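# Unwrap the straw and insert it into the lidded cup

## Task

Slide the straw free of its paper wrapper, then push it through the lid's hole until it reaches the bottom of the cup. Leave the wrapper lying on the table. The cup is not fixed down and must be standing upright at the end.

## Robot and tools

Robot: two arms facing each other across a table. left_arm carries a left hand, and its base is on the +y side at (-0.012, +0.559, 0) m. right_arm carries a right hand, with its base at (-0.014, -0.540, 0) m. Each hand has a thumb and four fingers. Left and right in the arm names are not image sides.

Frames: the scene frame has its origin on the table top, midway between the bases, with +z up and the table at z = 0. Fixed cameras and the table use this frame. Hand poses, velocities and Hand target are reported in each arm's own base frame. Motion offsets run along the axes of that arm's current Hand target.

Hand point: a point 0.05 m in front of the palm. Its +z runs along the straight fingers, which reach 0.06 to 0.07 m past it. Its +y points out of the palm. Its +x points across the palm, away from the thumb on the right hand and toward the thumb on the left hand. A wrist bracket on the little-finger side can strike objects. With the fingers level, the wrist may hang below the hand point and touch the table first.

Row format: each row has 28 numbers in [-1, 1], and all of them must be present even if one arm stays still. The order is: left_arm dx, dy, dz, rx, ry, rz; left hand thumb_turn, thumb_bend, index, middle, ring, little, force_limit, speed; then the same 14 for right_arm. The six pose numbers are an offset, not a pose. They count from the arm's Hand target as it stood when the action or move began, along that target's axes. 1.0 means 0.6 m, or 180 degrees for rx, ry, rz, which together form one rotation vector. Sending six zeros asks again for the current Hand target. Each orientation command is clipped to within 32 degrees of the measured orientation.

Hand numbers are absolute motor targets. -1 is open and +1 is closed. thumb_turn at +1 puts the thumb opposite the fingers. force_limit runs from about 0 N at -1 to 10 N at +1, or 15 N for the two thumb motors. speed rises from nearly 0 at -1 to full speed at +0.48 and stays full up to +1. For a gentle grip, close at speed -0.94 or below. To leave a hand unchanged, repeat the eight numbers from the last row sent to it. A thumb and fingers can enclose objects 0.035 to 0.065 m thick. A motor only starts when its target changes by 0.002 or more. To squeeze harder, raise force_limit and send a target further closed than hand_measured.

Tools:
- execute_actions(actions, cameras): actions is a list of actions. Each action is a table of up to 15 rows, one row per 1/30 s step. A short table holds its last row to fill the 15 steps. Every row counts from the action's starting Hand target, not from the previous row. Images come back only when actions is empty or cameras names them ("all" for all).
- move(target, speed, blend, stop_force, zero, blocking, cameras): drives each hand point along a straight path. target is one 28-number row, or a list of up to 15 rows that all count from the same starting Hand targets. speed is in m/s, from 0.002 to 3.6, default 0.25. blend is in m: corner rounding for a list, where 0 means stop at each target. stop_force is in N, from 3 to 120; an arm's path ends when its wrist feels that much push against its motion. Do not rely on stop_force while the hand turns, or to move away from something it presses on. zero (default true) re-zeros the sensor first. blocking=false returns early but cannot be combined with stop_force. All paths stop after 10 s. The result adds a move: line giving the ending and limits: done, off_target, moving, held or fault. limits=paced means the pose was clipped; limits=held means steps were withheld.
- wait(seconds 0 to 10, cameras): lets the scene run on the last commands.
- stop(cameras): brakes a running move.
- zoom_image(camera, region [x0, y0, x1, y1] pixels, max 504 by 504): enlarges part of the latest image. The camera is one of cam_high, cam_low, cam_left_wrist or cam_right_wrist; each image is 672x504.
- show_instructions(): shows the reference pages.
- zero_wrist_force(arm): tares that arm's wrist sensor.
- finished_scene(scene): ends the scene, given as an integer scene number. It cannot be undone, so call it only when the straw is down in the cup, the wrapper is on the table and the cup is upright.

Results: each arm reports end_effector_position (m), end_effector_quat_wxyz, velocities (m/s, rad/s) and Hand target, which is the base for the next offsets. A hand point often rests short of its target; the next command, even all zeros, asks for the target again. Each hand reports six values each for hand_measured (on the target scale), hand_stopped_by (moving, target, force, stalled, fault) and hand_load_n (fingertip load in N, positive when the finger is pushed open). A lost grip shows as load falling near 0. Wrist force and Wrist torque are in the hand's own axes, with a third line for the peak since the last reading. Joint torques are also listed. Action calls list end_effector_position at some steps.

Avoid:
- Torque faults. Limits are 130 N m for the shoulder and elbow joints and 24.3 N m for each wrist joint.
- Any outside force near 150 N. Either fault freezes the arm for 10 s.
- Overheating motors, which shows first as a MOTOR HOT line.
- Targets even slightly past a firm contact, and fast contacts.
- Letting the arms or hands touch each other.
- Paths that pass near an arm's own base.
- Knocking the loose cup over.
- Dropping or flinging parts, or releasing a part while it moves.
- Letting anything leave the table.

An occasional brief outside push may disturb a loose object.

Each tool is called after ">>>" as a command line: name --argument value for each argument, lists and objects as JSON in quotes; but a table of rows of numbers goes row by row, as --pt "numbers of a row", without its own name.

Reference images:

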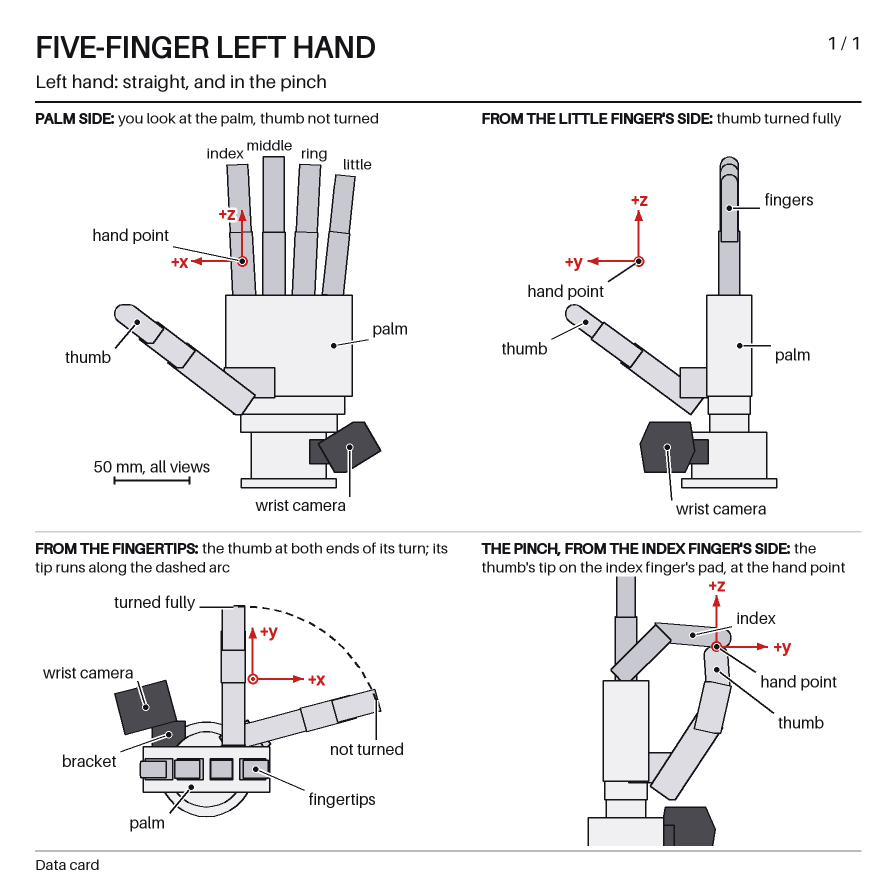

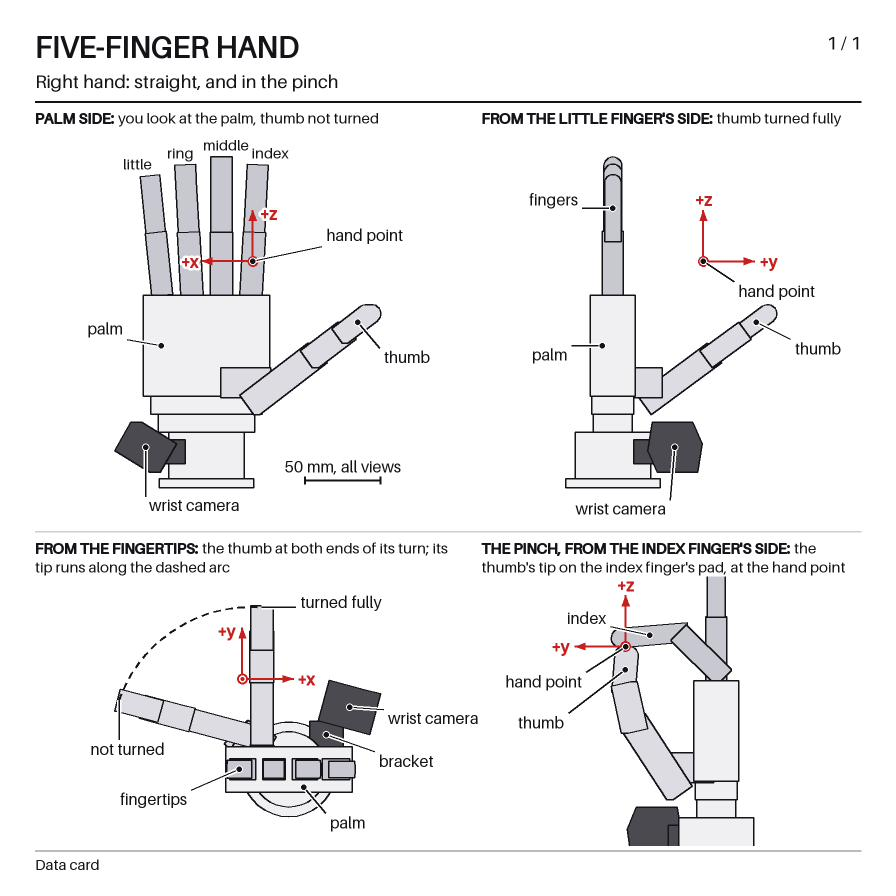

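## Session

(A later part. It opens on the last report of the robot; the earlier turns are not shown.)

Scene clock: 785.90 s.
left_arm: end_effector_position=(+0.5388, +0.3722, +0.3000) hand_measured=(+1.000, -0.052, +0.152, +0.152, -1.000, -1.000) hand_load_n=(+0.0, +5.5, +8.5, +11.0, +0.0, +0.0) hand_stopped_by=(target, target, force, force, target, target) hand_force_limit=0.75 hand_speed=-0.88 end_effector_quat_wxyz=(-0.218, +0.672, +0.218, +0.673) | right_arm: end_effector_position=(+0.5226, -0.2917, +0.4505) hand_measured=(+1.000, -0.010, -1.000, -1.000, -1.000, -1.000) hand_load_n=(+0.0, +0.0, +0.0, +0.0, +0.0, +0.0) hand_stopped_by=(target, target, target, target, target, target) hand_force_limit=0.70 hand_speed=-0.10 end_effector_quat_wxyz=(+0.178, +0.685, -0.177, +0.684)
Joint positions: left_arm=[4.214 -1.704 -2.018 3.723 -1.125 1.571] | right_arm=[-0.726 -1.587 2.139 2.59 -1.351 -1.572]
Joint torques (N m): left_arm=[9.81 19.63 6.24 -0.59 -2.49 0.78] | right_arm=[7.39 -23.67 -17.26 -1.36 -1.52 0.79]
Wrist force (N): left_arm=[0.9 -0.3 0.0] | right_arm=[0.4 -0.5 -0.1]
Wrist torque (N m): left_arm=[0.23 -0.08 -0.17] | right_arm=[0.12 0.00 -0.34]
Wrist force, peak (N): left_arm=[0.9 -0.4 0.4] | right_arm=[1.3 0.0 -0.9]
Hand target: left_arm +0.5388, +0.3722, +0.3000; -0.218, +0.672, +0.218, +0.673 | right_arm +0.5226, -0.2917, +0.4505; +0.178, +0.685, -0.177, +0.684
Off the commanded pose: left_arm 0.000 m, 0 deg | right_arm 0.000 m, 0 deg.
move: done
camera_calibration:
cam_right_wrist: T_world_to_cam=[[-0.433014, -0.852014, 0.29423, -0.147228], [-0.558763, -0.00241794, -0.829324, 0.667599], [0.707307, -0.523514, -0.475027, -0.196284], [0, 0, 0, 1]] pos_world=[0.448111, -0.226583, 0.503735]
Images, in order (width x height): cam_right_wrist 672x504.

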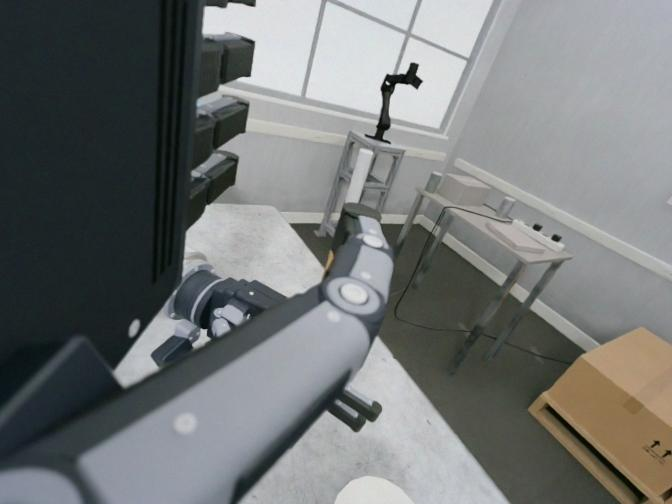

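>>> move --target '[0,0,0,0,0,0,1,-0.05,0.6,0.6,-1,-1,0.75,-0.88,0.0025,-0.0017,0.08,0,0,0,1,-0.01,-1,-1,-1,-1,0.7,-0.1]' --speed 0.12

>>> move --target '[0,0,0,0,0,0,1,-0.05,0.6,0.6,-1,-1,0.75,-0.88,0,0,0,0,0,0,1,-0.01,0.0,0.0,-1,-1,0.7,-0.3]' --cameras '["cam_right_wrist","cam_left_wrist"]'

>>> zoom_image --camera "cam_right_wrist" --region '[270, 120, 430, 280]'

>>> zoom_image --camera "cam_left_wrist" --region '[330, 380, 454, 504]'

Scene clock: 814.23 s.
left_arm: end_effector_position=(+0.5388, +0.3722, +0.3000) hand_measured=(+1.000, -0.052, +0.152, +0.152, -1.000, -1.000) hand_load_n=(+0.0, +5.5, +8.5, +11.5, +0.0, +0.0) hand_stopped_by=(target, target, force, force, target, target) hand_force_limit=0.75 hand_speed=-0.88 end_effector_quat_wxyz=(-0.218, +0.672, +0.218, +0.673) | right_arm: end_effector_position=(+0.5650, -0.3141, +0.4519) hand_measured=(+1.000, -0.010, -1.000, -1.000, -1.000, -1.000) hand_load_n=(+0.0, +0.0, +0.0, +0.0, +0.0, +0.0) hand_stopped_by=(target, target, target, target, target, target) hand_force_limit=0.70 hand_speed=-0.10 end_effector_quat_wxyz=(+0.178, +0.685, -0.177, +0.684)
Joint positions: left_arm=[4.214 -1.704 -2.018 3.723 -1.125 1.571] | right_arm=[-0.696 -1.472 2.014 2.6 -1.382 -1.572]
Joint torques (N m): left_arm=[9.66 19.17 6.98 -0.45 -2.35 0.3] | right_arm=[-5.51 -25.6 -19.6 -4.08 2.03 1.23]
Wrist force (N): left_arm=[0.4 0.0 0.2] | right_arm=[0.3 -0.3 0.2]
Wrist torque (N m): left_arm=[0.27 -0.01 -0.20] | right_arm=[0.12 0.01 -0.35]
Wrist force, peak (N): left_arm=[1.1 -0.2 0.3] | right_arm=[0.4 -0.3 1.2]
Hand target: left_arm +0.5388, +0.3722, +0.3000; -0.218, +0.672, +0.218, +0.673 | right_arm +0.5650, -0.3141, +0.4520; +0.178, +0.685, -0.177, +0.684
Off the commanded pose: left_arm 0.000 m, 0 deg | right_arm 0.000 m, 0 deg.
move: done

Scene clock: 815.03 s.
left_arm: end_effector_position=(+0.5388, +0.3722, +0.3000) hand_measured=(+1.000, -0.052, +0.152, +0.152, -1.000, -1.000) hand_load_n=(-0.5, +5.5, +8.5, +11.5, +0.0, +0.0) hand_stopped_by=(target, target, force, force, target, target) hand_force_limit=0.75 hand_speed=-0.88 end_effector_quat_wxyz=(-0.218, +0.672, +0.218, +0.673) | right_arm: end_effector_position=(+0.5650, -0.3141, +0.4520) hand_measured=(+1.000, -0.010, +0.000, +0.000, -1.000, -1.000) hand_load_n=(+0.0, +0.0, +0.0, +0.0, +0.0, +0.0) hand_stopped_by=(target, target, target, target, target, target) hand_force_limit=0.70 hand_speed=-0.30 end_effector_quat_wxyz=(+0.178, +0.685, -0.177, +0.684)
Joint positions: left_arm=[4.214 -1.704 -2.018 3.723 -1.125 1.571] | right_arm=[-0.696 -1.472 2.014 2.6 -1.382 -1.572]
Joint torques (N m): left_arm=[7.35 21.34 6.87 -0.39 -2.53 0.18] | right_arm=[-6.08 -20.19 -25.47 -3.97 0.81 1.34]
Wrist force (N): left_arm=[0.5 0.0 0.0] | right_arm=[0.4 -0.5 0.0]
Wrist torque (N m): left_arm=[0.27 -0.02 -0.19] | right_arm=[0.11 0.02 -0.35]
Wrist force, peak (N): left_arm=[0.9 -0.2 0.1] | right_arm=[0.3 -0.5 0.2]
Hand target: left_arm +0.5388, +0.3722, +0.3000; -0.218, +0.672, +0.218, +0.673 | right_arm +0.5650, -0.3141, +0.4520; +0.178, +0.685, -0.177, +0.684
Off the commanded pose: left_arm 0.000 m, 0 deg | right_arm 0.000 m, 0 deg.
move: done
camera_calibration:
cam_left_wrist: T_world_to_cam=[[-0.543159, 0.802193, 0.24792, -0.0795884], [-0.273642, -0.448278, 0.85098, 0.0627576], [0.793788, 0.394376, 0.463, -0.598062], [0, 0, 0, 1]] pos_world=[0.448678, 0.327839, 0.243229]
cam_right_wrist: T_world_to_cam=[[-0.433099, -0.851999, 0.294148, -0.148264], [-0.558655, -0.00236239, -0.829397, 0.692535], [0.70734, -0.523539, -0.47495, -0.23742], [0, 0, 0, 1]] pos_world=[0.490612, -0.248983, 0.505236]
Images, in order (width x height): cam_left_wrist 672x504, cam_right_wrist 672x504.

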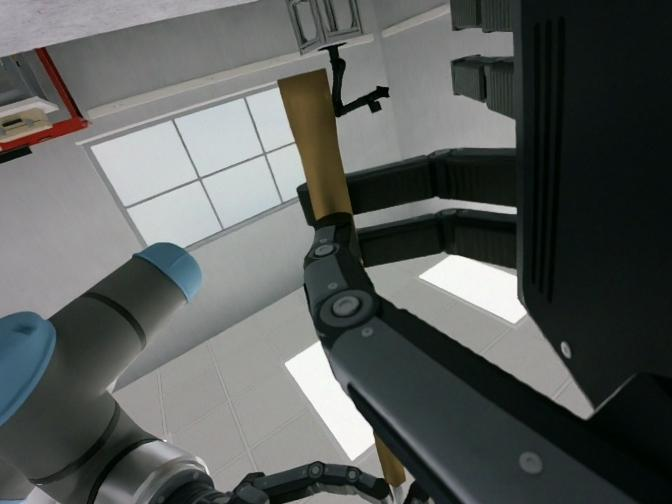

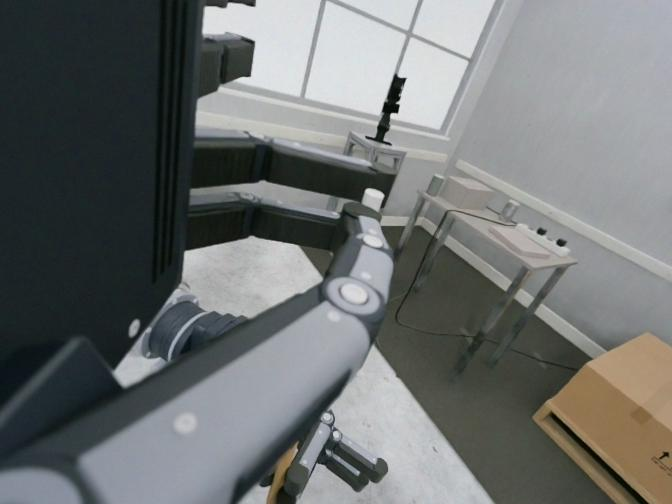

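Scaled by 3.150.

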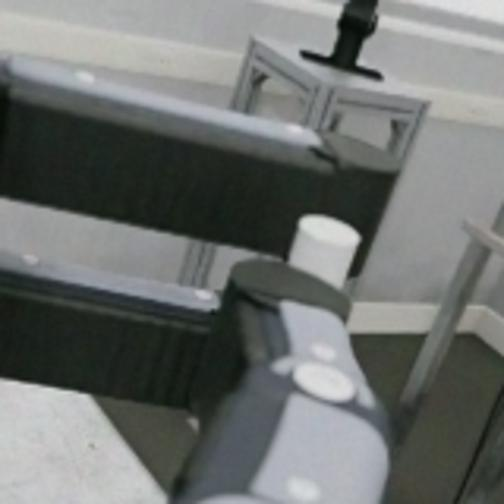

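Scaled by 4.065.

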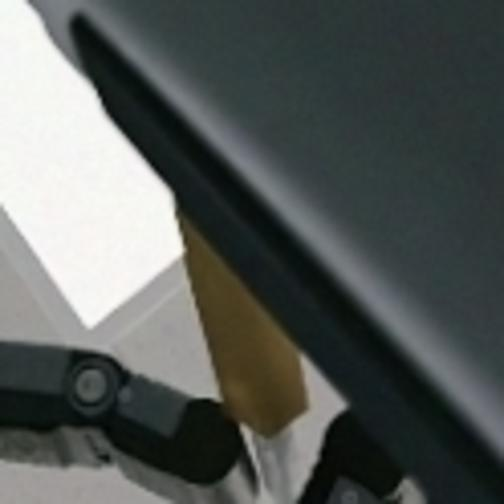

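>>> move --target '[0,0,0,0,0,0,1,-0.05,0.6,0.6,-1,-1,0.75,-0.88,0,0,0,0,0,0,1,-0.01,0.6,0.6,-1,-1,0.75,-0.85]' --cameras '["cam_right_wrist","cam_left_wrist"]'

>>> zoom_image --camera "cam_right_wrist" --region '[270, 120, 430, 280]'

>>> zoom_image --camera "cam_left_wrist" --region '[330, 380, 454, 504]'

Scene clock: 826.13 s.
left_arm: end_effector_position=(+0.5388, +0.3722, +0.3000) hand_measured=(+1.000, -0.052, +0.152, +0.152, -1.000, -1.000) hand_load_n=(+0.0, +5.0, +9.5, +10.5, +0.0, +0.0) hand_stopped_by=(target, target, force, force, target, target) hand_force_limit=0.75 hand_speed=-0.88 end_effector_quat_wxyz=(-0.218, +0.672, +0.218, +0.673) | right_arm: end_effector_position=(+0.5650, -0.3141, +0.4520) hand_measured=(+1.000, -0.010, +0.136, +0.162, -1.000, -1.000) hand_load_n=(+0.0, +3.0, +8.0, +12.0, +0.0, +0.0) hand_stopped_by=(target, target, force, force, target, target) hand_force_limit=0.75 hand_speed=-0.85 end_effector_quat_wxyz=(+0.178, +0.685, -0.177, +0.684)
Joint positions: left_arm=[4.214 -1.704 -2.018 3.723 -1.125 1.571] | right_arm=[-0.696 -1.472 2.014 2.6 -1.382 -1.572]
Joint torques (N m): left_arm=[7.67 19.74 7.68 -0.32 -2.6 -0.23] | right_arm=[-5.62 -13.52 -22.78 -2.45 -1.37 1.09]
Wrist force (N): left_arm=[1.5 1.6 0.3] | right_arm=[-0.7 -0.3 1.4]
Wrist torque (N m): left_arm=[0.34 -0.06 -0.16] | right_arm=[0.12 0.14 -0.38]
Wrist force, peak (N): left_arm=[1.9 1.3 0.3] | right_arm=[-0.6 -0.2 1.6]
Hand target: left_arm +0.5388, +0.3722, +0.3000; -0.218, +0.672, +0.218, +0.673 | right_arm +0.5650, -0.3141, +0.4520; +0.178, +0.685, -0.177, +0.684
Off the commanded pose: left_arm 0.000 m, 0 deg | right_arm 0.000 m, 0 deg.
move: done
camera_calibration:
cam_left_wrist: T_world_to_cam=[[-0.543159, 0.802193, 0.24792, -0.0795884], [-0.273642, -0.448278, 0.85098, 0.0627576], [0.793788, 0.394376, 0.463, -0.598062], [0, 0, 0, 1]] pos_world=[0.448678, 0.327839, 0.243229]
cam_right_wrist: T_world_to_cam=[[-0.433075, -0.851999, 0.294185, -0.148265], [-0.558674, -0.00239963, -0.829384, 0.692446], [0.70734, -0.523539, -0.47495, -0.237468], [0, 0, 0, 1]] pos_world=[0.490612, -0.248983, 0.505135]
Images, in order (width x height): cam_left_wrist 672x504, cam_right_wrist 672x504.

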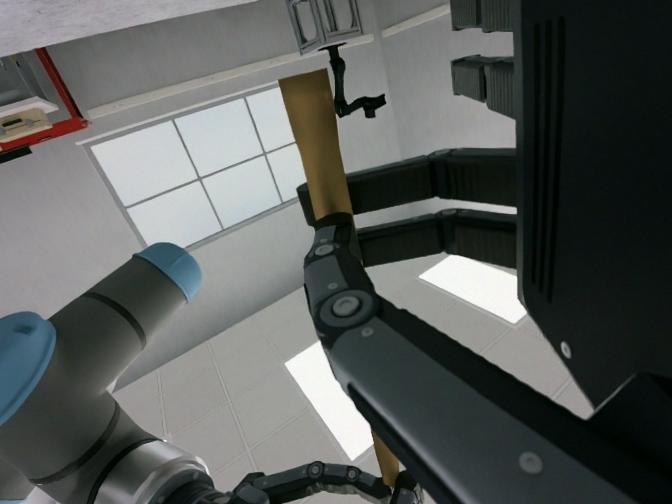

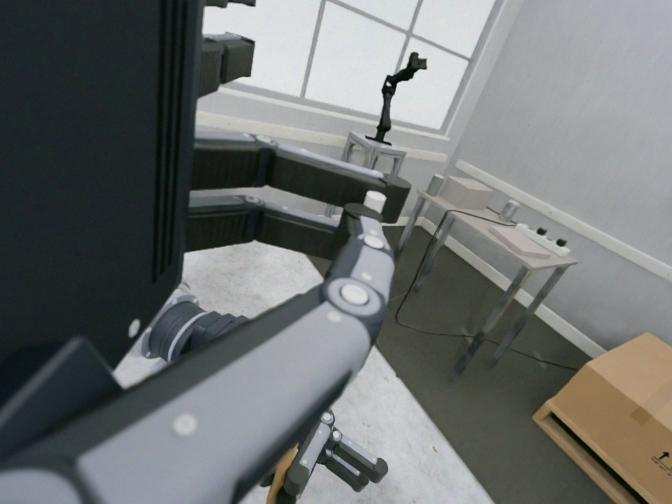

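Scaled by 3.150.

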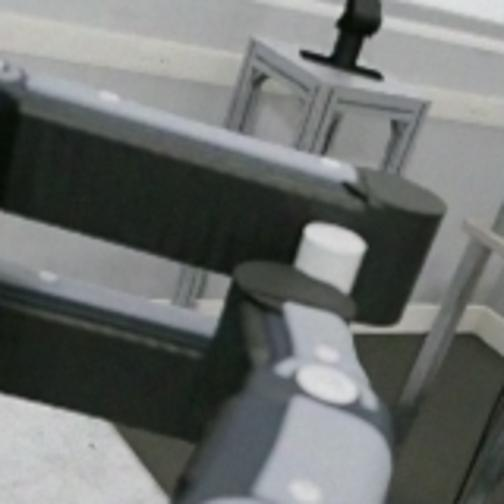

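Scaled by 4.065.

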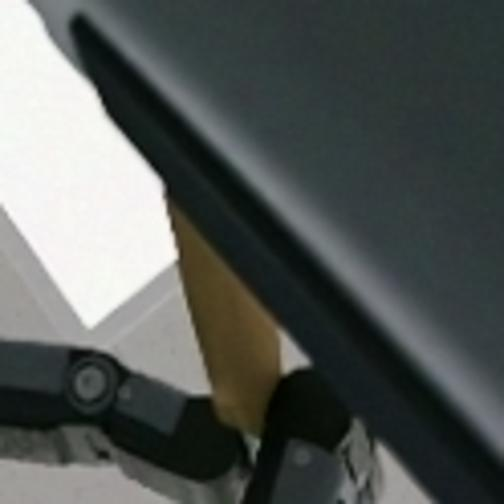

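>>> move --target '[0,0,0,0,0,0,1,-0.05,0.6,0.6,-1,-1,0.75,-0.88,0,0,0,0,0,0,1,-0.01,0.03,0.03,-1,-1,0.75,-0.3]'

>>> move --target '[0,0,0,0,0,0,1,-0.05,0.6,0.6,-1,-1,0.75,-0.88,0.0075,0,0,0,0,0,1,-0.01,0.03,0.03,-1,-1,0.75,-0.3]' --speed 0.05

>>> move --target '[0,0,0,0,0,0,1,-0.05,0.6,0.6,-1,-1,0.75,-0.88,0,0,0,0,0,0,1,-0.01,0.6,0.6,-1,-1,0.8,-0.85]' --cameras '["cam_right_wrist","cam_left_wrist"]'

>>> zoom_image --camera "cam_right_wrist" --region '[270, 120, 430, 280]'

>>> zoom_image --camera "cam_left_wrist" --region '[330, 380, 454, 504]'

Scene clock: 870.33 s.
left_arm: end_effector_position=(+0.5388, +0.3722, +0.3000) hand_measured=(+1.000, -0.052, +0.152, +0.152, -1.000, -1.000) hand_load_n=(-0.5, +5.5, +8.5, +11.5, +0.0, +0.0) hand_stopped_by=(target, target, force, force, target, target) hand_force_limit=0.75 hand_speed=-0.88 end_effector_quat_wxyz=(-0.218, +0.672, +0.218, +0.673) | right_arm: end_effector_position=(+0.5650, -0.3141, +0.4520) hand_measured=(+1.000, -0.010, +0.030, +0.030, -1.000, -1.000) hand_load_n=(+0.5, +0.0, +0.0, -0.5, +0.0, +0.0) hand_stopped_by=(target, target, target, target, target, target) hand_force_limit=0.75 hand_speed=-0.30 end_effector_quat_wxyz=(+0.178, +0.685, -0.177, +0.684)
Joint positions: left_arm=[4.214 -1.704 -2.018 3.723 -1.125 1.571] | right_arm=[-0.696 -1.472 2.014 2.6 -1.382 -1.572]
Joint torques (N m): left_arm=[7.49 19.96 7.2 0.04 -2.46 -0.76] | right_arm=[-4.48 -22.11 -22.15 -1.29 -0.97 0.88]
Wrist force (N): left_arm=[0.3 -0.2 0.2] | right_arm=[0.5 -0.2 0.4]
Wrist torque (N m): left_arm=[0.23 0.02 -0.20] | right_arm=[0.12 -0.02 -0.33]
Wrist force, peak (N): left_arm=[1.8 1.6 0.4] | right_arm=[-0.7 -0.4 1.6]
Hand target: left_arm +0.5388, +0.3722, +0.3000; -0.218, +0.672, +0.218, +0.673 | right_arm +0.5650, -0.3141, +0.4520; +0.178, +0.685, -0.177, +0.684
Off the commanded pose: left_arm 0.000 m, 0 deg | right_arm 0.000 m, 0 deg.
move: done

Scene clock: 871.03 s.
left_arm: end_effector_position=(+0.5388, +0.3722, +0.3000) hand_measured=(+1.000, -0.052, +0.152, +0.152, -1.000, -1.000) hand_load_n=(+0.0, +5.5, +8.5, +11.5, +0.0, +0.0) hand_stopped_by=(target, target, force, force, target, target) hand_force_limit=0.75 hand_speed=-0.88 end_effector_quat_wxyz=(-0.218, +0.672, +0.218, +0.673) | right_arm: end_effector_position=(+0.5650, -0.3141, +0.4566) hand_measured=(+1.000, -0.010, +0.030, +0.030, -1.000, -1.000) hand_load_n=(+0.0, +0.0, +0.0, +0.0, +0.0, +0.0) hand_stopped_by=(target, target, target, target, target, target) hand_force_limit=0.75 hand_speed=-0.30 end_effector_quat_wxyz=(+0.178, +0.685, -0.177, +0.684)
Joint positions: left_arm=[4.214 -1.704 -2.018 3.723 -1.125 1.571] | right_arm=[-0.696 -1.478 2.007 2.613 -1.382 -1.572]
Joint torques (N m): left_arm=[8.27 19.14 6.74 -0.36 -2.42 -0.8] | right_arm=[-3.72 -25.31 -17.61 -1.67 -0.74 0.79]
Wrist force (N): left_arm=[0.5 -0.3 0.3] | right_arm=[0.2 -0.3 0.3]
Wrist torque (N m): left_arm=[0.21 -0.01 -0.19] | right_arm=[0.12 0.03 -0.35]
Wrist force, peak (N): left_arm=[1.1 -0.1 -0.1] | right_arm=[0.3 -0.5 0.2]
Hand target: left_arm +0.5388, +0.3722, +0.3000; -0.218, +0.672, +0.218, +0.673 | right_arm +0.5650, -0.3141, +0.4565; +0.178, +0.685, -0.177, +0.684
Off the commanded pose: left_arm 0.000 m, 0 deg | right_arm 0.000 m, 0 deg.
move: done

Scene clock: 871.63 s.
left_arm: end_effector_position=(+0.5388, +0.3722, +0.3000) hand_measured=(+1.000, -0.052, +0.152, +0.152, -1.000, -1.000) hand_load_n=(+0.0, +4.5, +9.0, +11.0, +0.0, +0.0) hand_stopped_by=(target, target, force, force, target, target) hand_force_limit=0.75 hand_speed=-0.88 end_effector_quat_wxyz=(-0.218, +0.672, +0.218, +0.673) | right_arm: end_effector_position=(+0.5650, -0.3141, +0.4566) hand_measured=(+1.000, -0.010, +0.138, +0.164, -1.000, -1.000) hand_load_n=(+0.0, +3.5, +8.5, +12.0, +0.0, +0.0) hand_stopped_by=(target, target, force, force, target, target) hand_force_limit=0.80 hand_speed=-0.85 end_effector_quat_wxyz=(+0.178, +0.685, -0.177, +0.684)
Joint positions: left_arm=[4.214 -1.704 -2.018 3.723 -1.125 1.571] | right_arm=[-0.696 -1.478 2.007 2.613 -1.382 -1.572]
Joint torques (N m): left_arm=[9.41 20.11 5.95 -0.04 -2.3 -0.82] | right_arm=[-1.55 -12.77 -11.65 -4.34 -1.09 0.96]
Wrist force (N): left_arm=[0.9 1.1 0.4] | right_arm=[0.0 -0.4 1.5]
Wrist torque (N m): left_arm=[0.27 -0.06 -0.15] | right_arm=[0.10 0.12 -0.37]
Wrist force, peak (N): left_arm=[1.5 1.7 0.4] | right_arm=[-0.7 -0.3 1.5]
Hand target: left_arm +0.5388, +0.3722, +0.3000; -0.218, +0.672, +0.218, +0.673 | right_arm +0.5650, -0.3141, +0.4565; +0.178, +0.685, -0.177, +0.684
Off the commanded pose: left_arm 0.000 m, 0 deg | right_arm 0.000 m, 0 deg.
move: done
camera_calibration:
cam_left_wrist: T_world_to_cam=[[-0.543159, 0.802193, 0.24792, -0.0795884], [-0.273642, -0.448278, 0.85098, 0.0627576], [0.793788, 0.394376, 0.463, -0.598062], [0, 0, 0, 1]] pos_world=[0.448678, 0.327839, 0.243229]
cam_right_wrist: T_world_to_cam=[[-0.43316, -0.851954, 0.294189, -0.149568], [-0.558655, -0.0023625, -0.829397, 0.696267], [0.707303, -0.523612, -0.474925, -0.235296], [0, 0, 0, 1]] pos_world=[0.490612, -0.248984, 0.509736]
Images, in order (width x height): cam_left_wrist 672x504, cam_right_wrist 672x504.

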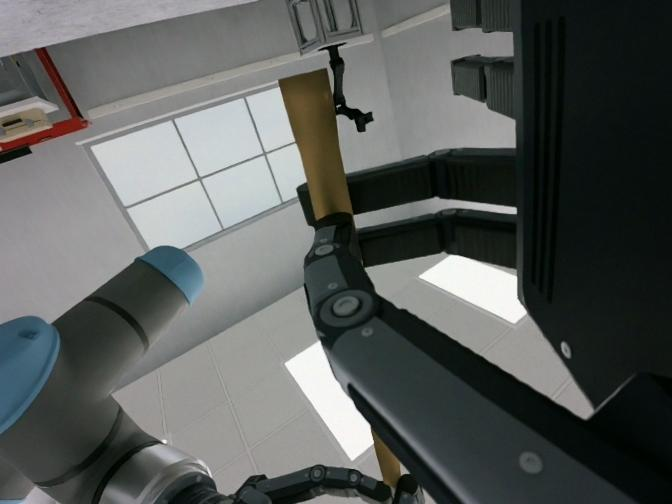

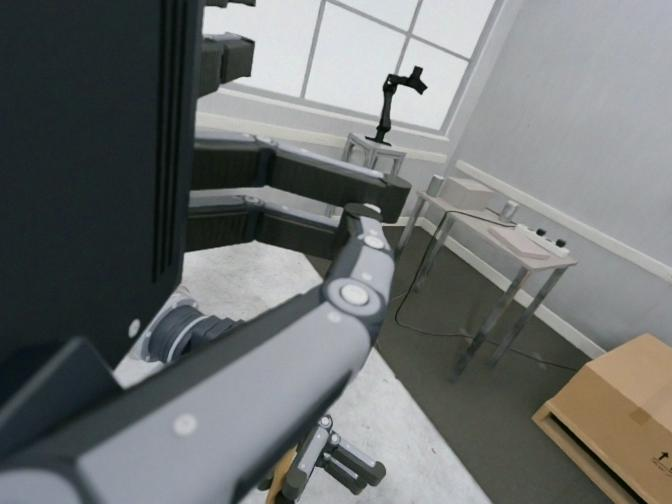

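Scaled by 3.150.

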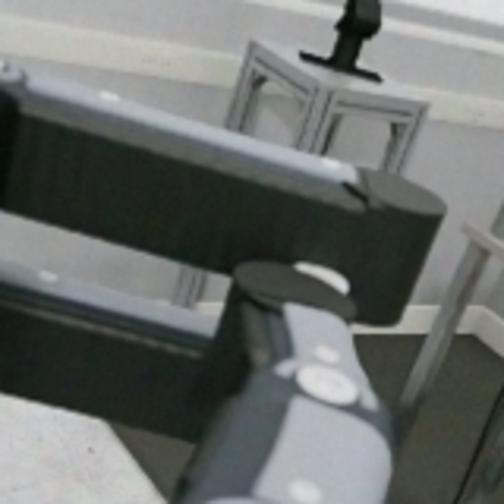

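Scaled by 4.065.

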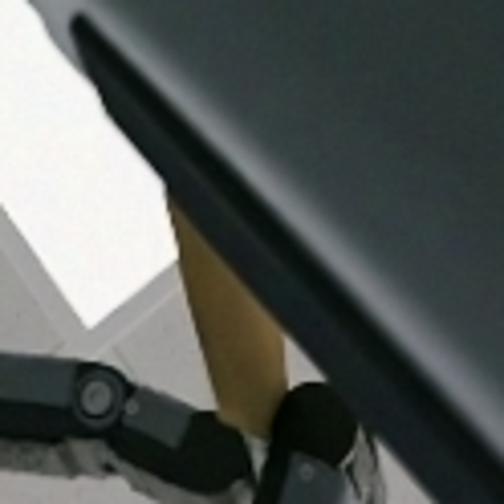

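>>> move --target '[0,0,0,0,0,0,1,-0.05,0.6,0.6,-1,-1,0.75,-0.88,0.05,0,0,0,0,0,1,-0.01,0.6,0.6,-1,-1,0.8,-0.85]' --speed 0.03 --cameras '["cam_right_wrist","cam_left_wrist"]'

>>> zoom_image --camera "cam_right_wrist" --region '[270, 120, 430, 280]'

>>> zoom_image --camera "cam_left_wrist" --region '[330, 380, 454, 504]'

Scene clock: 885.87 s.
left_arm: end_effector_position=(+0.5388, +0.3722, +0.3000) hand_measured=(+1.000, -0.052, +0.152, +0.152, -1.000, -1.000) hand_load_n=(-0.5, +5.5, +8.5, +11.5, +0.0, +0.0) hand_stopped_by=(target, target, force, force, target, target) hand_force_limit=0.75 hand_speed=-0.88 end_effector_quat_wxyz=(-0.218, +0.672, +0.218, +0.673) | right_arm: end_effector_position=(+0.5650, -0.3141, +0.4867) hand_measured=(+1.000, -0.010, +0.138, +0.166, -1.000, -1.000) hand_load_n=(+0.0, +0.0, +0.0, +0.0, +0.0, +0.0) hand_stopped_by=(target, target, force, force, target, target) hand_force_limit=0.80 hand_speed=-0.85 end_effector_quat_wxyz=(+0.178, +0.685, -0.177, +0.684) end_effector_velocity=(+0.000, +0.001, -0.001) end_effector_angular_velocity=(-0.001, -0.001, +0.000)
Joint positions: left_arm=[4.214 -1.704 -2.018 3.723 -1.125 1.571] | right_arm=[-0.696 -1.514 1.96 2.696 -1.382 -1.572]
Joint velocities: left_arm=[within noise] | right_arm=[0 0.001 0.004 -0.005 0 0]
Joint torques (N m): left_arm=[8.17 19.37 7.45 -0.02 -2.41 -1.46] | right_arm=[4.99 -13.4 -12.52 -4.29 -1.51 1.01]
Wrist force (N): left_arm=[0.6 -0.3 0.0] | right_arm=[0.0 0.0 -0.2]
Wrist torque (N m): left_arm=[0.22 -0.05 -0.17] | right_arm=[0.20 0.09 -0.36]
Wrist force, peak (N): left_arm=[7.9 1.3 0.7] | right_arm=[-7.7 0.0 1.5]
Hand target: left_arm +0.5388, +0.3722, +0.3000; -0.218, +0.672, +0.218, +0.673 | right_arm +0.5650, -0.3141, +0.4865; +0.178, +0.685, -0.177, +0.684
Off the commanded pose: left_arm 0.000 m, 0 deg | right_arm 0.000 m, 0 deg.
move: done
camera_calibration:
cam_left_wrist: T_world_to_cam=[[-0.543159, 0.802193, 0.24792, -0.0795884], [-0.273642, -0.448278, 0.85098, 0.0627576], [0.793788, 0.394376, 0.463, -0.598062], [0, 0, 0, 1]] pos_world=[0.448678, 0.327839, 0.243229]
cam_right_wrist: T_world_to_cam=[[-0.433151, -0.851961, 0.294182, -0.158341], [-0.558556, -0.00243448, -0.829463, 0.721203], [0.707386, -0.5236, -0.474814, -0.221046], [0, 0, 0, 1]] pos_world=[0.490612, -0.248884, 0.539836]
Images, in order (width x height): cam_left_wrist 672x504, cam_right_wrist 672x504.

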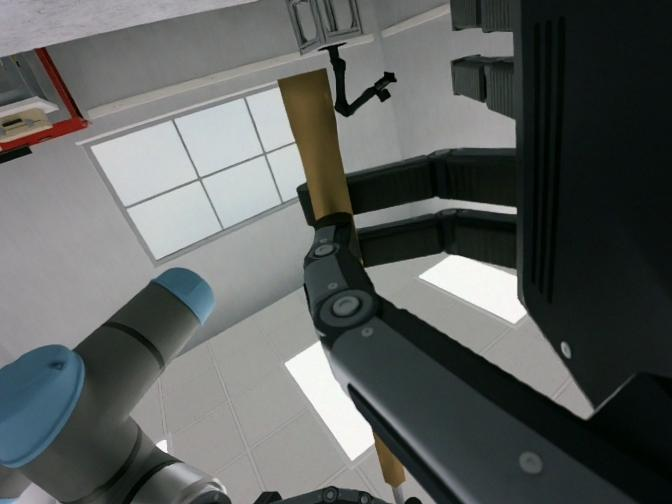

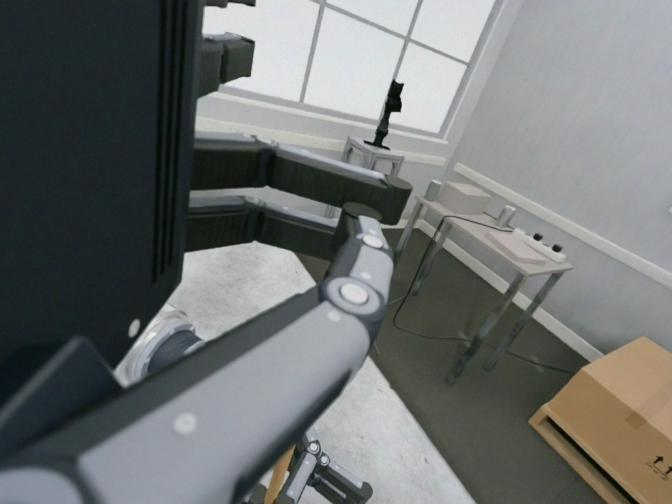

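Scaled by 3.150.

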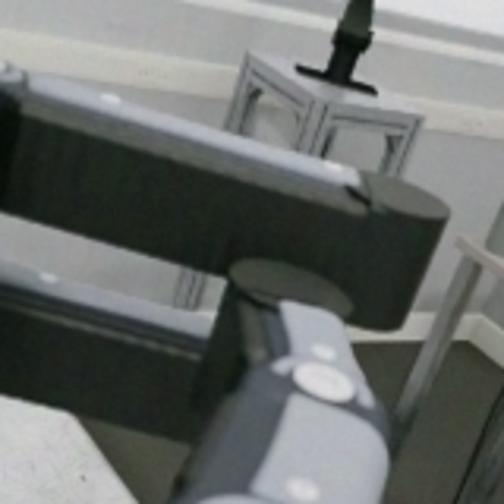

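Scaled by 4.065.

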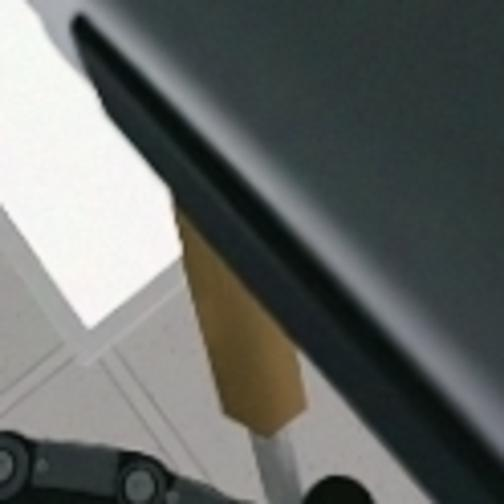

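>>> move --pt "0 0 0 0 0 0 1 -0.05 0.6 0.6 -1 -1 0.75 -0.88 0 0 -0.0833 0 0 0 1 -0.01 -1 -1 -1 -1 0.7 0.0" --pt "0 0 0 0 0 0 1 -0.05 0.6 0.6 -1 -1 0.75 -0.88 -0.055 0 -0.0833 0 0 0 1 -0.01 -1 -1 -1 -1 0.7 0.0" --pt "0 0 0 0 0 0 1 -0.05 0.6 0.6 -1 -1 0.75 -0.88 -0.055 0 0 0 0 0 1 -0.01 -1 -1 -1 -1 0.7 0.0" --speed 0.15 --blend '[0.01,0.01,0]'

>>> move --target '[0,0,0,0,0,0,1,-0.05,0.6,0.6,-1,-1,0.75,-0.88,0,0,0,0,0,0,1,-0.01,0.05,0.05,-1,-1,0.7,-0.1]'

>>> move --target '[0,0,0,0,0,0,1,-0.05,0.6,0.6,-1,-1,0.75,-0.88,0,0,0,0,0,0,1,-0.01,0.6,0.6,-1,-1,0.95,-0.82]' --cameras '["cam_right_wrist"]'

>>> zoom_image --camera "cam_right_wrist" --region '[270, 120, 430, 280]'

Scene clock: 924.33 s.
left_arm: end_effector_position=(+0.5388, +0.3722, +0.3000) hand_measured=(+1.000, -0.052, +0.152, +0.152, -1.000, -1.000) hand_load_n=(-0.5, +5.5, +8.5, +11.5, -0.5, +0.0) hand_stopped_by=(target, target, force, force, target, target) hand_force_limit=0.75 hand_speed=-0.88 end_effector_quat_wxyz=(-0.218, +0.672, +0.218, +0.673) | right_arm: end_effector_position=(+0.5650, -0.3141, +0.4534) hand_measured=(+1.000, -0.010, -1.000, -1.000, -1.000, -1.000) hand_load_n=(+0.5, +0.0, +0.0, +0.0, -0.5, +0.0) hand_stopped_by=(target, target, target, target, target, target) hand_force_limit=0.70 hand_speed=0.00 end_effector_quat_wxyz=(+0.178, +0.685, -0.177, +0.684)
Joint positions: left_arm=[4.214 -1.704 -2.018 3.723 -1.125 1.571] | right_arm=[-0.696 -1.474 2.012 2.604 -1.382 -1.572]
Joint torques (N m): left_arm=[8.83 20.31 7.74 0.06 -2.33 -1.54] | right_arm=[-7 -18.25 -25.5 -3.84 1.8 -0.63]
Wrist force (N): left_arm=[0.5 -0.3 0.1] | right_arm=[0.2 -0.4 -0.2]
Wrist torque (N m): left_arm=[0.22 -0.02 -0.19] | right_arm=[0.13 0.04 -0.36]
Wrist force, peak (N): left_arm=[1.0 -0.1 0.1] | right_arm=[1.4 -0.2 -1.1]
Hand target: left_arm +0.5388, +0.3722, +0.3000; -0.218, +0.672, +0.218, +0.673 | right_arm +0.5650, -0.3141, +0.4535; +0.178, +0.685, -0.177, +0.684
Off the commanded pose: left_arm 0.000 m, 0 deg | right_arm 0.000 m, 0 deg.
move: done

Scene clock: 925.07 s.
left_arm: end_effector_position=(+0.5388, +0.3722, +0.3000) hand_measured=(+1.000, -0.052, +0.152, +0.152, -1.000, -1.000) hand_load_n=(-0.5, +5.5, +8.5, +11.5, +0.0, +0.0) hand_stopped_by=(target, target, force, force, target, target) hand_force_limit=0.75 hand_speed=-0.88 end_effector_quat_wxyz=(-0.218, +0.672, +0.218, +0.673) | right_arm: end_effector_position=(+0.5650, -0.3141, +0.4535) hand_measured=(+1.000, -0.010, +0.050, +0.050, -1.000, -1.000) hand_load_n=(+0.0, +0.0, +0.0, +0.0, +0.0, +0.0) hand_stopped_by=(target, target, target, target, target, target) hand_force_limit=0.70 hand_speed=-0.10 end_effector_quat_wxyz=(+0.178, +0.685, -0.177, +0.684)
Joint positions: left_arm=[4.214 -1.704 -2.018 3.723 -1.125 1.571] | right_arm=[-0.696 -1.474 2.012 2.604 -1.382 -1.572]
Joint torques (N m): left_arm=[8.32 19.37 8.98 0.21 -2.38 -1.51] | right_arm=[-6.57 -13.95 -24.68 -4.28 0.62 -0.6]
Wrist force (N): left_arm=[0.7 -0.5 -0.1] | right_arm=[0.0 -0.4 0.1]
Wrist torque (N m): left_arm=[0.21 -0.06 -0.17] | right_arm=[0.12 0.06 -0.37]
Wrist force, peak (N): left_arm=[0.7 -0.5 -0.1] | right_arm=[0.0 -0.7 0.0]
Hand target: left_arm +0.5388, +0.3722, +0.3000; -0.218, +0.672, +0.218, +0.673 | right_arm +0.5650, -0.3141, +0.4535; +0.178, +0.685, -0.177, +0.684
Off the commanded pose: left_arm 0.000 m, 0 deg | right_arm 0.000 m, 0 deg.
move: done

Scene clock: 925.57 s.
left_arm: end_effector_position=(+0.5388, +0.3722, +0.3000) hand_measured=(+1.000, -0.052, +0.152, +0.152, -1.000, -1.000) hand_load_n=(+0.0, +5.5, +9.0, +11.0, +0.0, +0.0) hand_stopped_by=(target, target, force, force, target, target) hand_force_limit=0.75 hand_speed=-0.88 end_effector_quat_wxyz=(-0.218, +0.672, +0.218, +0.673) | right_arm: end_effector_position=(+0.5650, -0.3141, +0.4535) hand_measured=(+1.000, -0.010, +0.142, +0.162, -1.000, -1.000) hand_load_n=(+0.0, +3.5, +12.5, +11.5, +0.0, +0.0) hand_stopped_by=(target, target, force, force, target, target) hand_force_limit=0.95 hand_speed=-0.82 end_effector_quat_wxyz=(+0.178, +0.685, -0.177, +0.684)
Joint positions: left_arm=[4.214 -1.704 -2.018 3.723 -1.125 1.571] | right_arm=[-0.696 -1.474 2.012 2.604 -1.382 -1.572]
Joint torques (N m): left_arm=[8.97 19.59 8.3 0.3 -2.2 -1.29] | right_arm=[-6.77 -14.42 -24.53 -3.77 0.13 -0.36]
Wrist force (N): left_arm=[1.5 1.5 0.6] | right_arm=[-0.5 -0.3 1.7]
Wrist torque (N m): left_arm=[0.27 -0.06 -0.16] | right_arm=[0.11 0.19 -0.37]
Wrist force, peak (N): left_arm=[1.6 2.0 0.8] | right_arm=[-0.6 -0.3 1.8]
Hand target: left_arm +0.5388, +0.3722, +0.3000; -0.218, +0.672, +0.218, +0.673 | right_arm +0.5650, -0.3141, +0.4535; +0.178, +0.685, -0.177, +0.684
Off the commanded pose: left_arm 0.000 m, 0 deg | right_arm 0.000 m, 0 deg.
move: done
camera_calibration:
cam_right_wrist: T_world_to_cam=[[-0.433075, -0.851999, 0.294185, -0.148706], [-0.558674, -0.00239963, -0.829384, 0.69369], [0.70734, -0.523539, -0.47495, -0.236755], [0, 0, 0, 1]] pos_world=[0.490612, -0.248983, 0.506635]
Images, in order (width x height): cam_right_wrist 672x504.

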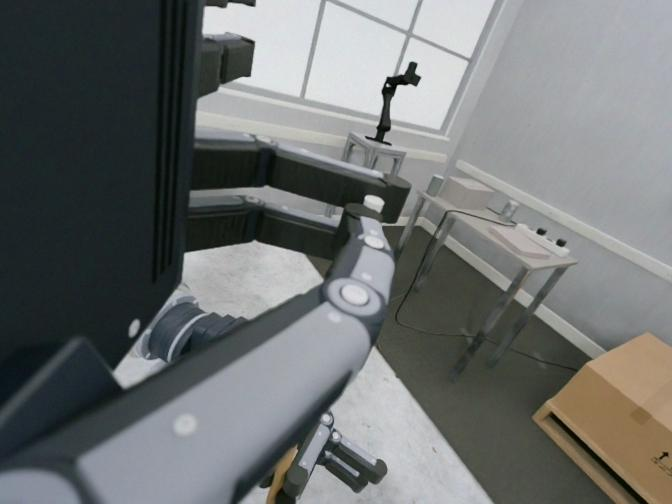

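Scaled by 3.150.

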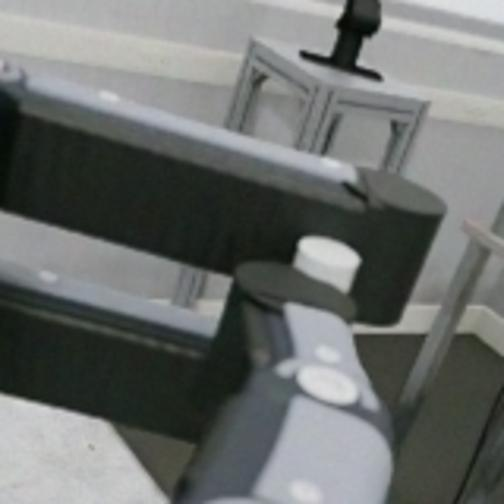

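>>> move --target '[0,0,0,0,0,0,1,-0.05,-0.05,-0.05,-1,-1,0.75,-0.3,0,0,0,0,0,0,1,-0.01,0.6,0.6,-1,-1,0.95,-0.82]'

>>> move --target '[-0.0567,-0.0067,0,0,0,0,1,-0.05,-0.05,-0.05,-1,-1,0.75,-0.3,0,0,0,0,0,0,1,-0.01,0.6,0.6,-1,-1,0.95,-0.82]' --speed 0.08 --cameras '["cam_left_wrist"]'

>>> zoom_image --camera "cam_left_wrist" --region '[240, 130, 420, 310]'

Scene clock: 935.63 s.
left_arm: end_effector_position=(+0.5388, +0.3722, +0.3000) hand_measured=(+1.000, -0.050, -0.050, -0.050, -1.000, -1.000) hand_load_n=(-0.5, +0.0, +0.0, +0.0, +0.0, +0.0) hand_stopped_by=(target, target, target, target, target, target) hand_force_limit=0.75 hand_speed=-0.30 end_effector_quat_wxyz=(-0.218, +0.672, +0.218, +0.673) | right_arm: end_effector_position=(+0.5650, -0.3141, +0.4535) hand_measured=(+1.000, -0.010, +0.142, +0.162, -1.000, -1.000) hand_load_n=(-1.5, +1.0, +3.5, +13.5, +0.0, +0.0) hand_stopped_by=(target, target, force, force, target, target) hand_force_limit=0.95 hand_speed=-0.82 end_effector_quat_wxyz=(+0.178, +0.685, -0.177, +0.684)
Joint positions: left_arm=[4.214 -1.704 -2.018 3.723 -1.125 1.571] | right_arm=[-0.696 -1.474 2.012 2.604 -1.382 -1.572]
Joint torques (N m): left_arm=[7.05 20.27 9.56 0.07 -2.02 -1.26] | right_arm=[-4.67 -26.43 -17.74 -2.36 -1.27 0.15]
Wrist force (N): left_arm=[0.7 -0.4 0.0] | right_arm=[0.2 -0.3 0.1]
Wrist torque (N m): left_arm=[0.21 -0.03 -0.18] | right_arm=[0.13 0.01 -0.34]
Wrist force, peak (N): left_arm=[1.6 2.0 0.6] | right_arm=[-0.8 -0.2 1.9]
Hand target: left_arm +0.5388, +0.3722, +0.3000; -0.218, +0.672, +0.218, +0.673 | right_arm +0.5650, -0.3141, +0.4535; +0.178, +0.685, -0.177, +0.684
Off the commanded pose: left_arm 0.000 m, 0 deg | right_arm 0.000 m, 0 deg.
move: done

Scene clock: 936.50 s.
left_arm: end_effector_position=(+0.5364, +0.3755, +0.2659) hand_measured=(+1.000, -0.050, -0.050, -0.050, -1.000, -1.000) hand_load_n=(+0.0, +0.0, +0.0, +0.0, +0.0, +0.0) hand_stopped_by=(target, target, target, target, target, target) hand_force_limit=0.75 hand_speed=-0.30 end_effector_quat_wxyz=(-0.218, +0.672, +0.218, +0.673) | right_arm: end_effector_position=(+0.5650, -0.3141, +0.4535) hand_measured=(+1.000, -0.010, +0.142, +0.162, -1.000, -1.000) hand_load_n=(-1.5, +0.5, +3.5, +14.0, +0.0, +0.0) hand_stopped_by=(target, target, force, force, target, target) hand_force_limit=0.95 hand_speed=-0.82 end_effector_quat_wxyz=(+0.178, +0.685, -0.177, +0.684)
Joint positions: left_arm=[4.224 -1.758 -2.06 3.819 -1.116 1.571] | right_arm=[-0.696 -1.474 2.012 2.604 -1.382 -1.572]
Joint torques (N m): left_arm=[-3.76 25.63 27.59 -0.15 -1.77 -1.46] | right_arm=[-5.49 -28.91 -15.3 -2.15 -1.32 0.42]
Wrist force (N): left_arm=[0.6 -0.3 0.0] | right_arm=[0.2 -0.4 0.0]
Wrist torque (N m): left_arm=[0.23 0.00 -0.19] | right_arm=[0.12 0.01 -0.34]
Wrist force, peak (N): left_arm=[1.5 -0.1 -0.2] | right_arm=[0.1 -0.7 0.0]
Hand target: left_arm +0.5364, +0.3755, +0.2660; -0.218, +0.672, +0.218, +0.673 | right_arm +0.5650, -0.3141, +0.4535; +0.178, +0.685, -0.177, +0.684
Off the commanded pose: left_arm 0.000 m, 0 deg | right_arm 0.000 m, 0 deg.
move: done
camera_calibration:
cam_left_wrist: T_world_to_cam=[[-0.543124, 0.802227, 0.247888, -0.0751051], [-0.273602, -0.448202, 0.851033, 0.0925446], [0.793825, 0.394394, 0.46292, -0.581676], [0, 0, 0, 1]] pos_world=[0.446278, 0.331139, 0.209129]
Images, in order (width x height): cam_left_wrist 672x504.

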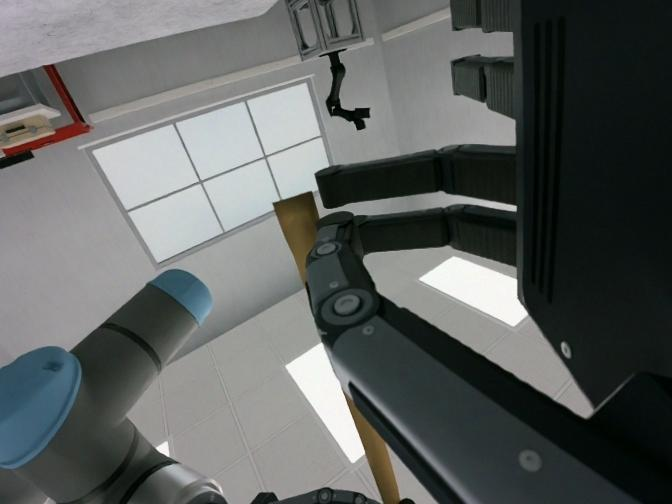

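Scaled by 2.800.

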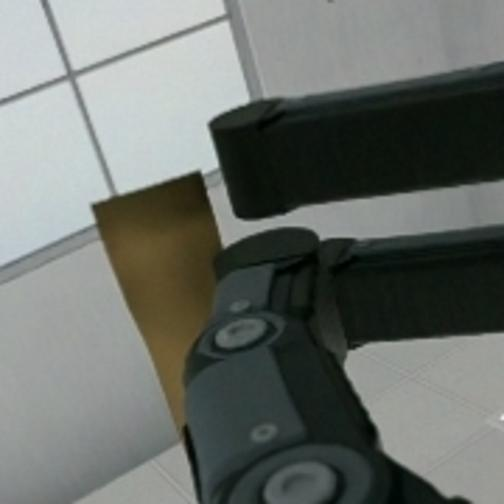

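>>> move --target '[0.0,0.0192,0,0,0,0,1,-0.05,-0.1,-0.0,-1,-1,0.75,-0.3,0,0,0,0,0,0,1,-0.01,0.6,0.6,-1,-1,0.95,-0.82]' --speed 0.08

>>> move --target '[0.0,0,0,0,0,0,1,-0.05,-0.1,0.7,-1,-1,0.95,-0.85,0,0,0,0,0,0,1,-0.01,0.6,0.6,-1,-1,0.95,-0.82]' --speed 0.08 --cameras '["cam_left_wrist"]'

>>> zoom_image --camera "cam_left_wrist" --region '[240, 130, 420, 310]'

Scene clock: 949.07 s.
left_arm: end_effector_position=(+0.5432, +0.3661, +0.2660) hand_measured=(+1.000, -0.050, -0.100, +0.000, -1.000, -1.000) hand_load_n=(+0.0, +0.0, +0.0, +0.0, -0.5, -0.5) hand_stopped_by=(target, target, target, target, target, target) hand_force_limit=0.75 hand_speed=-0.30 end_effector_quat_wxyz=(-0.218, +0.672, +0.218, +0.673) | right_arm: end_effector_position=(+0.5650, -0.3141, +0.4535) hand_measured=(+1.000, -0.010, +0.142, +0.162, -1.000, -1.000) hand_load_n=(-1.5, +0.5, +4.0, +14.0, -0.5, +0.0) hand_stopped_by=(target, target, force, force, target, target) hand_force_limit=0.95 hand_speed=-0.82 end_effector_quat_wxyz=(+0.178, +0.685, -0.177, +0.684)
Joint positions: left_arm=[4.196 -1.755 -2.063 3.82 -1.143 1.571] | right_arm=[-0.696 -1.474 2.012 2.604 -1.382 -1.572]
Joint torques (N m): left_arm=[9.01 23.23 9.06 2.8 2.47 -0.1] | right_arm=[-2.81 -32.82 -12.91 -0.38 -1.15 1.31]
Wrist force (N): left_arm=[1.0 -0.5 0.0] | right_arm=[0.3 -0.6 0.0]
Wrist torque (N m): left_arm=[0.20 -0.06 -0.17] | right_arm=[0.10 0.01 -0.34]
Wrist force, peak (N): left_arm=[1.3 -0.4 0.1] | right_arm=[0.1 -0.6 -0.1]
Hand target: left_arm +0.5432, +0.3662, +0.2660; -0.218, +0.672, +0.218, +0.673 | right_arm +0.5650, -0.3141, +0.4535; +0.178, +0.685, -0.177, +0.684
Off the commanded pose: left_arm 0.000 m, 0 deg | right_arm 0.000 m, 0 deg.
move: done

Scene clock: 949.93 s.
left_arm: end_effector_position=(+0.5432, +0.3662, +0.2660) hand_measured=(+1.000, -0.050, -0.100, +0.240, -1.000, -1.000) hand_load_n=(-0.5, +2.5, +0.0, +12.0, +0.0, +0.0) hand_stopped_by=(target, target, target, force, target, target) hand_force_limit=0.95 hand_speed=-0.85 end_effector_quat_wxyz=(-0.218, +0.672, +0.218, +0.673) | right_arm: end_effector_position=(+0.5650, -0.3141, +0.4535) hand_measured=(+1.000, -0.010, +0.142, +0.162, -1.000, -1.000) hand_load_n=(-1.5, +1.0, +4.5, +14.0, +0.0, +0.0) hand_stopped_by=(target, target, force, force, target, target) hand_force_limit=0.95 hand_speed=-0.82 end_effector_quat_wxyz=(+0.178, +0.685, -0.177, +0.684)
Joint positions: left_arm=[4.196 -1.755 -2.063 3.82 -1.143 1.571] | right_arm=[-0.696 -1.474 2.012 2.604 -1.382 -1.572]
Joint torques (N m): left_arm=[10.24 19.05 22.34 2.11 2.37 1.55] | right_arm=[-2.29 -33.08 -12.81 -0.09 -1.26 1.38]
Wrist force (N): left_arm=[1.9 -0.5 0.4] | right_arm=[-0.5 -0.7 0.1]
Wrist torque (N m): left_arm=[0.20 -0.04 -0.17] | right_arm=[0.10 0.01 -0.28]
Wrist force, peak (N): left_arm=[1.9 -0.5 0.4] | right_arm=[-0.7 -0.8 0.1]
Hand target: left_arm +0.5432, +0.3662, +0.2660; -0.218, +0.672, +0.218, +0.673 | right_arm +0.5650, -0.3141, +0.4535; +0.178, +0.685, -0.177, +0.684
Off the commanded pose: left_arm 0.000 m, 0 deg | right_arm 0.000 m, 0 deg.
move: done
camera_calibration:
cam_left_wrist: T_world_to_cam=[[-0.543159, 0.802193, 0.24792, -0.063851], [-0.273642, -0.448278, 0.85098, 0.0902456], [0.793788, 0.394376, 0.463, -0.58336], [0, 0, 0, 1]] pos_world=[0.453078, 0.321739, 0.209129]
Images, in order (width x height): cam_left_wrist 672x504.

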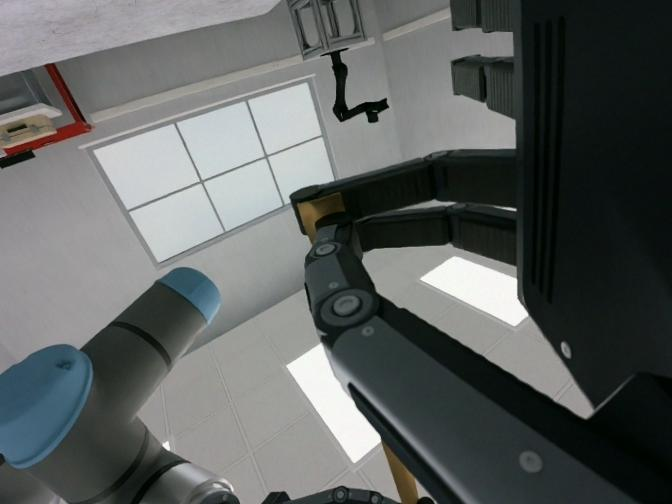

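Scaled by 2.800.

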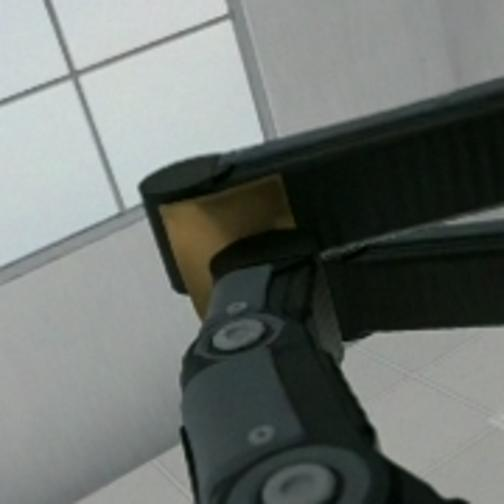

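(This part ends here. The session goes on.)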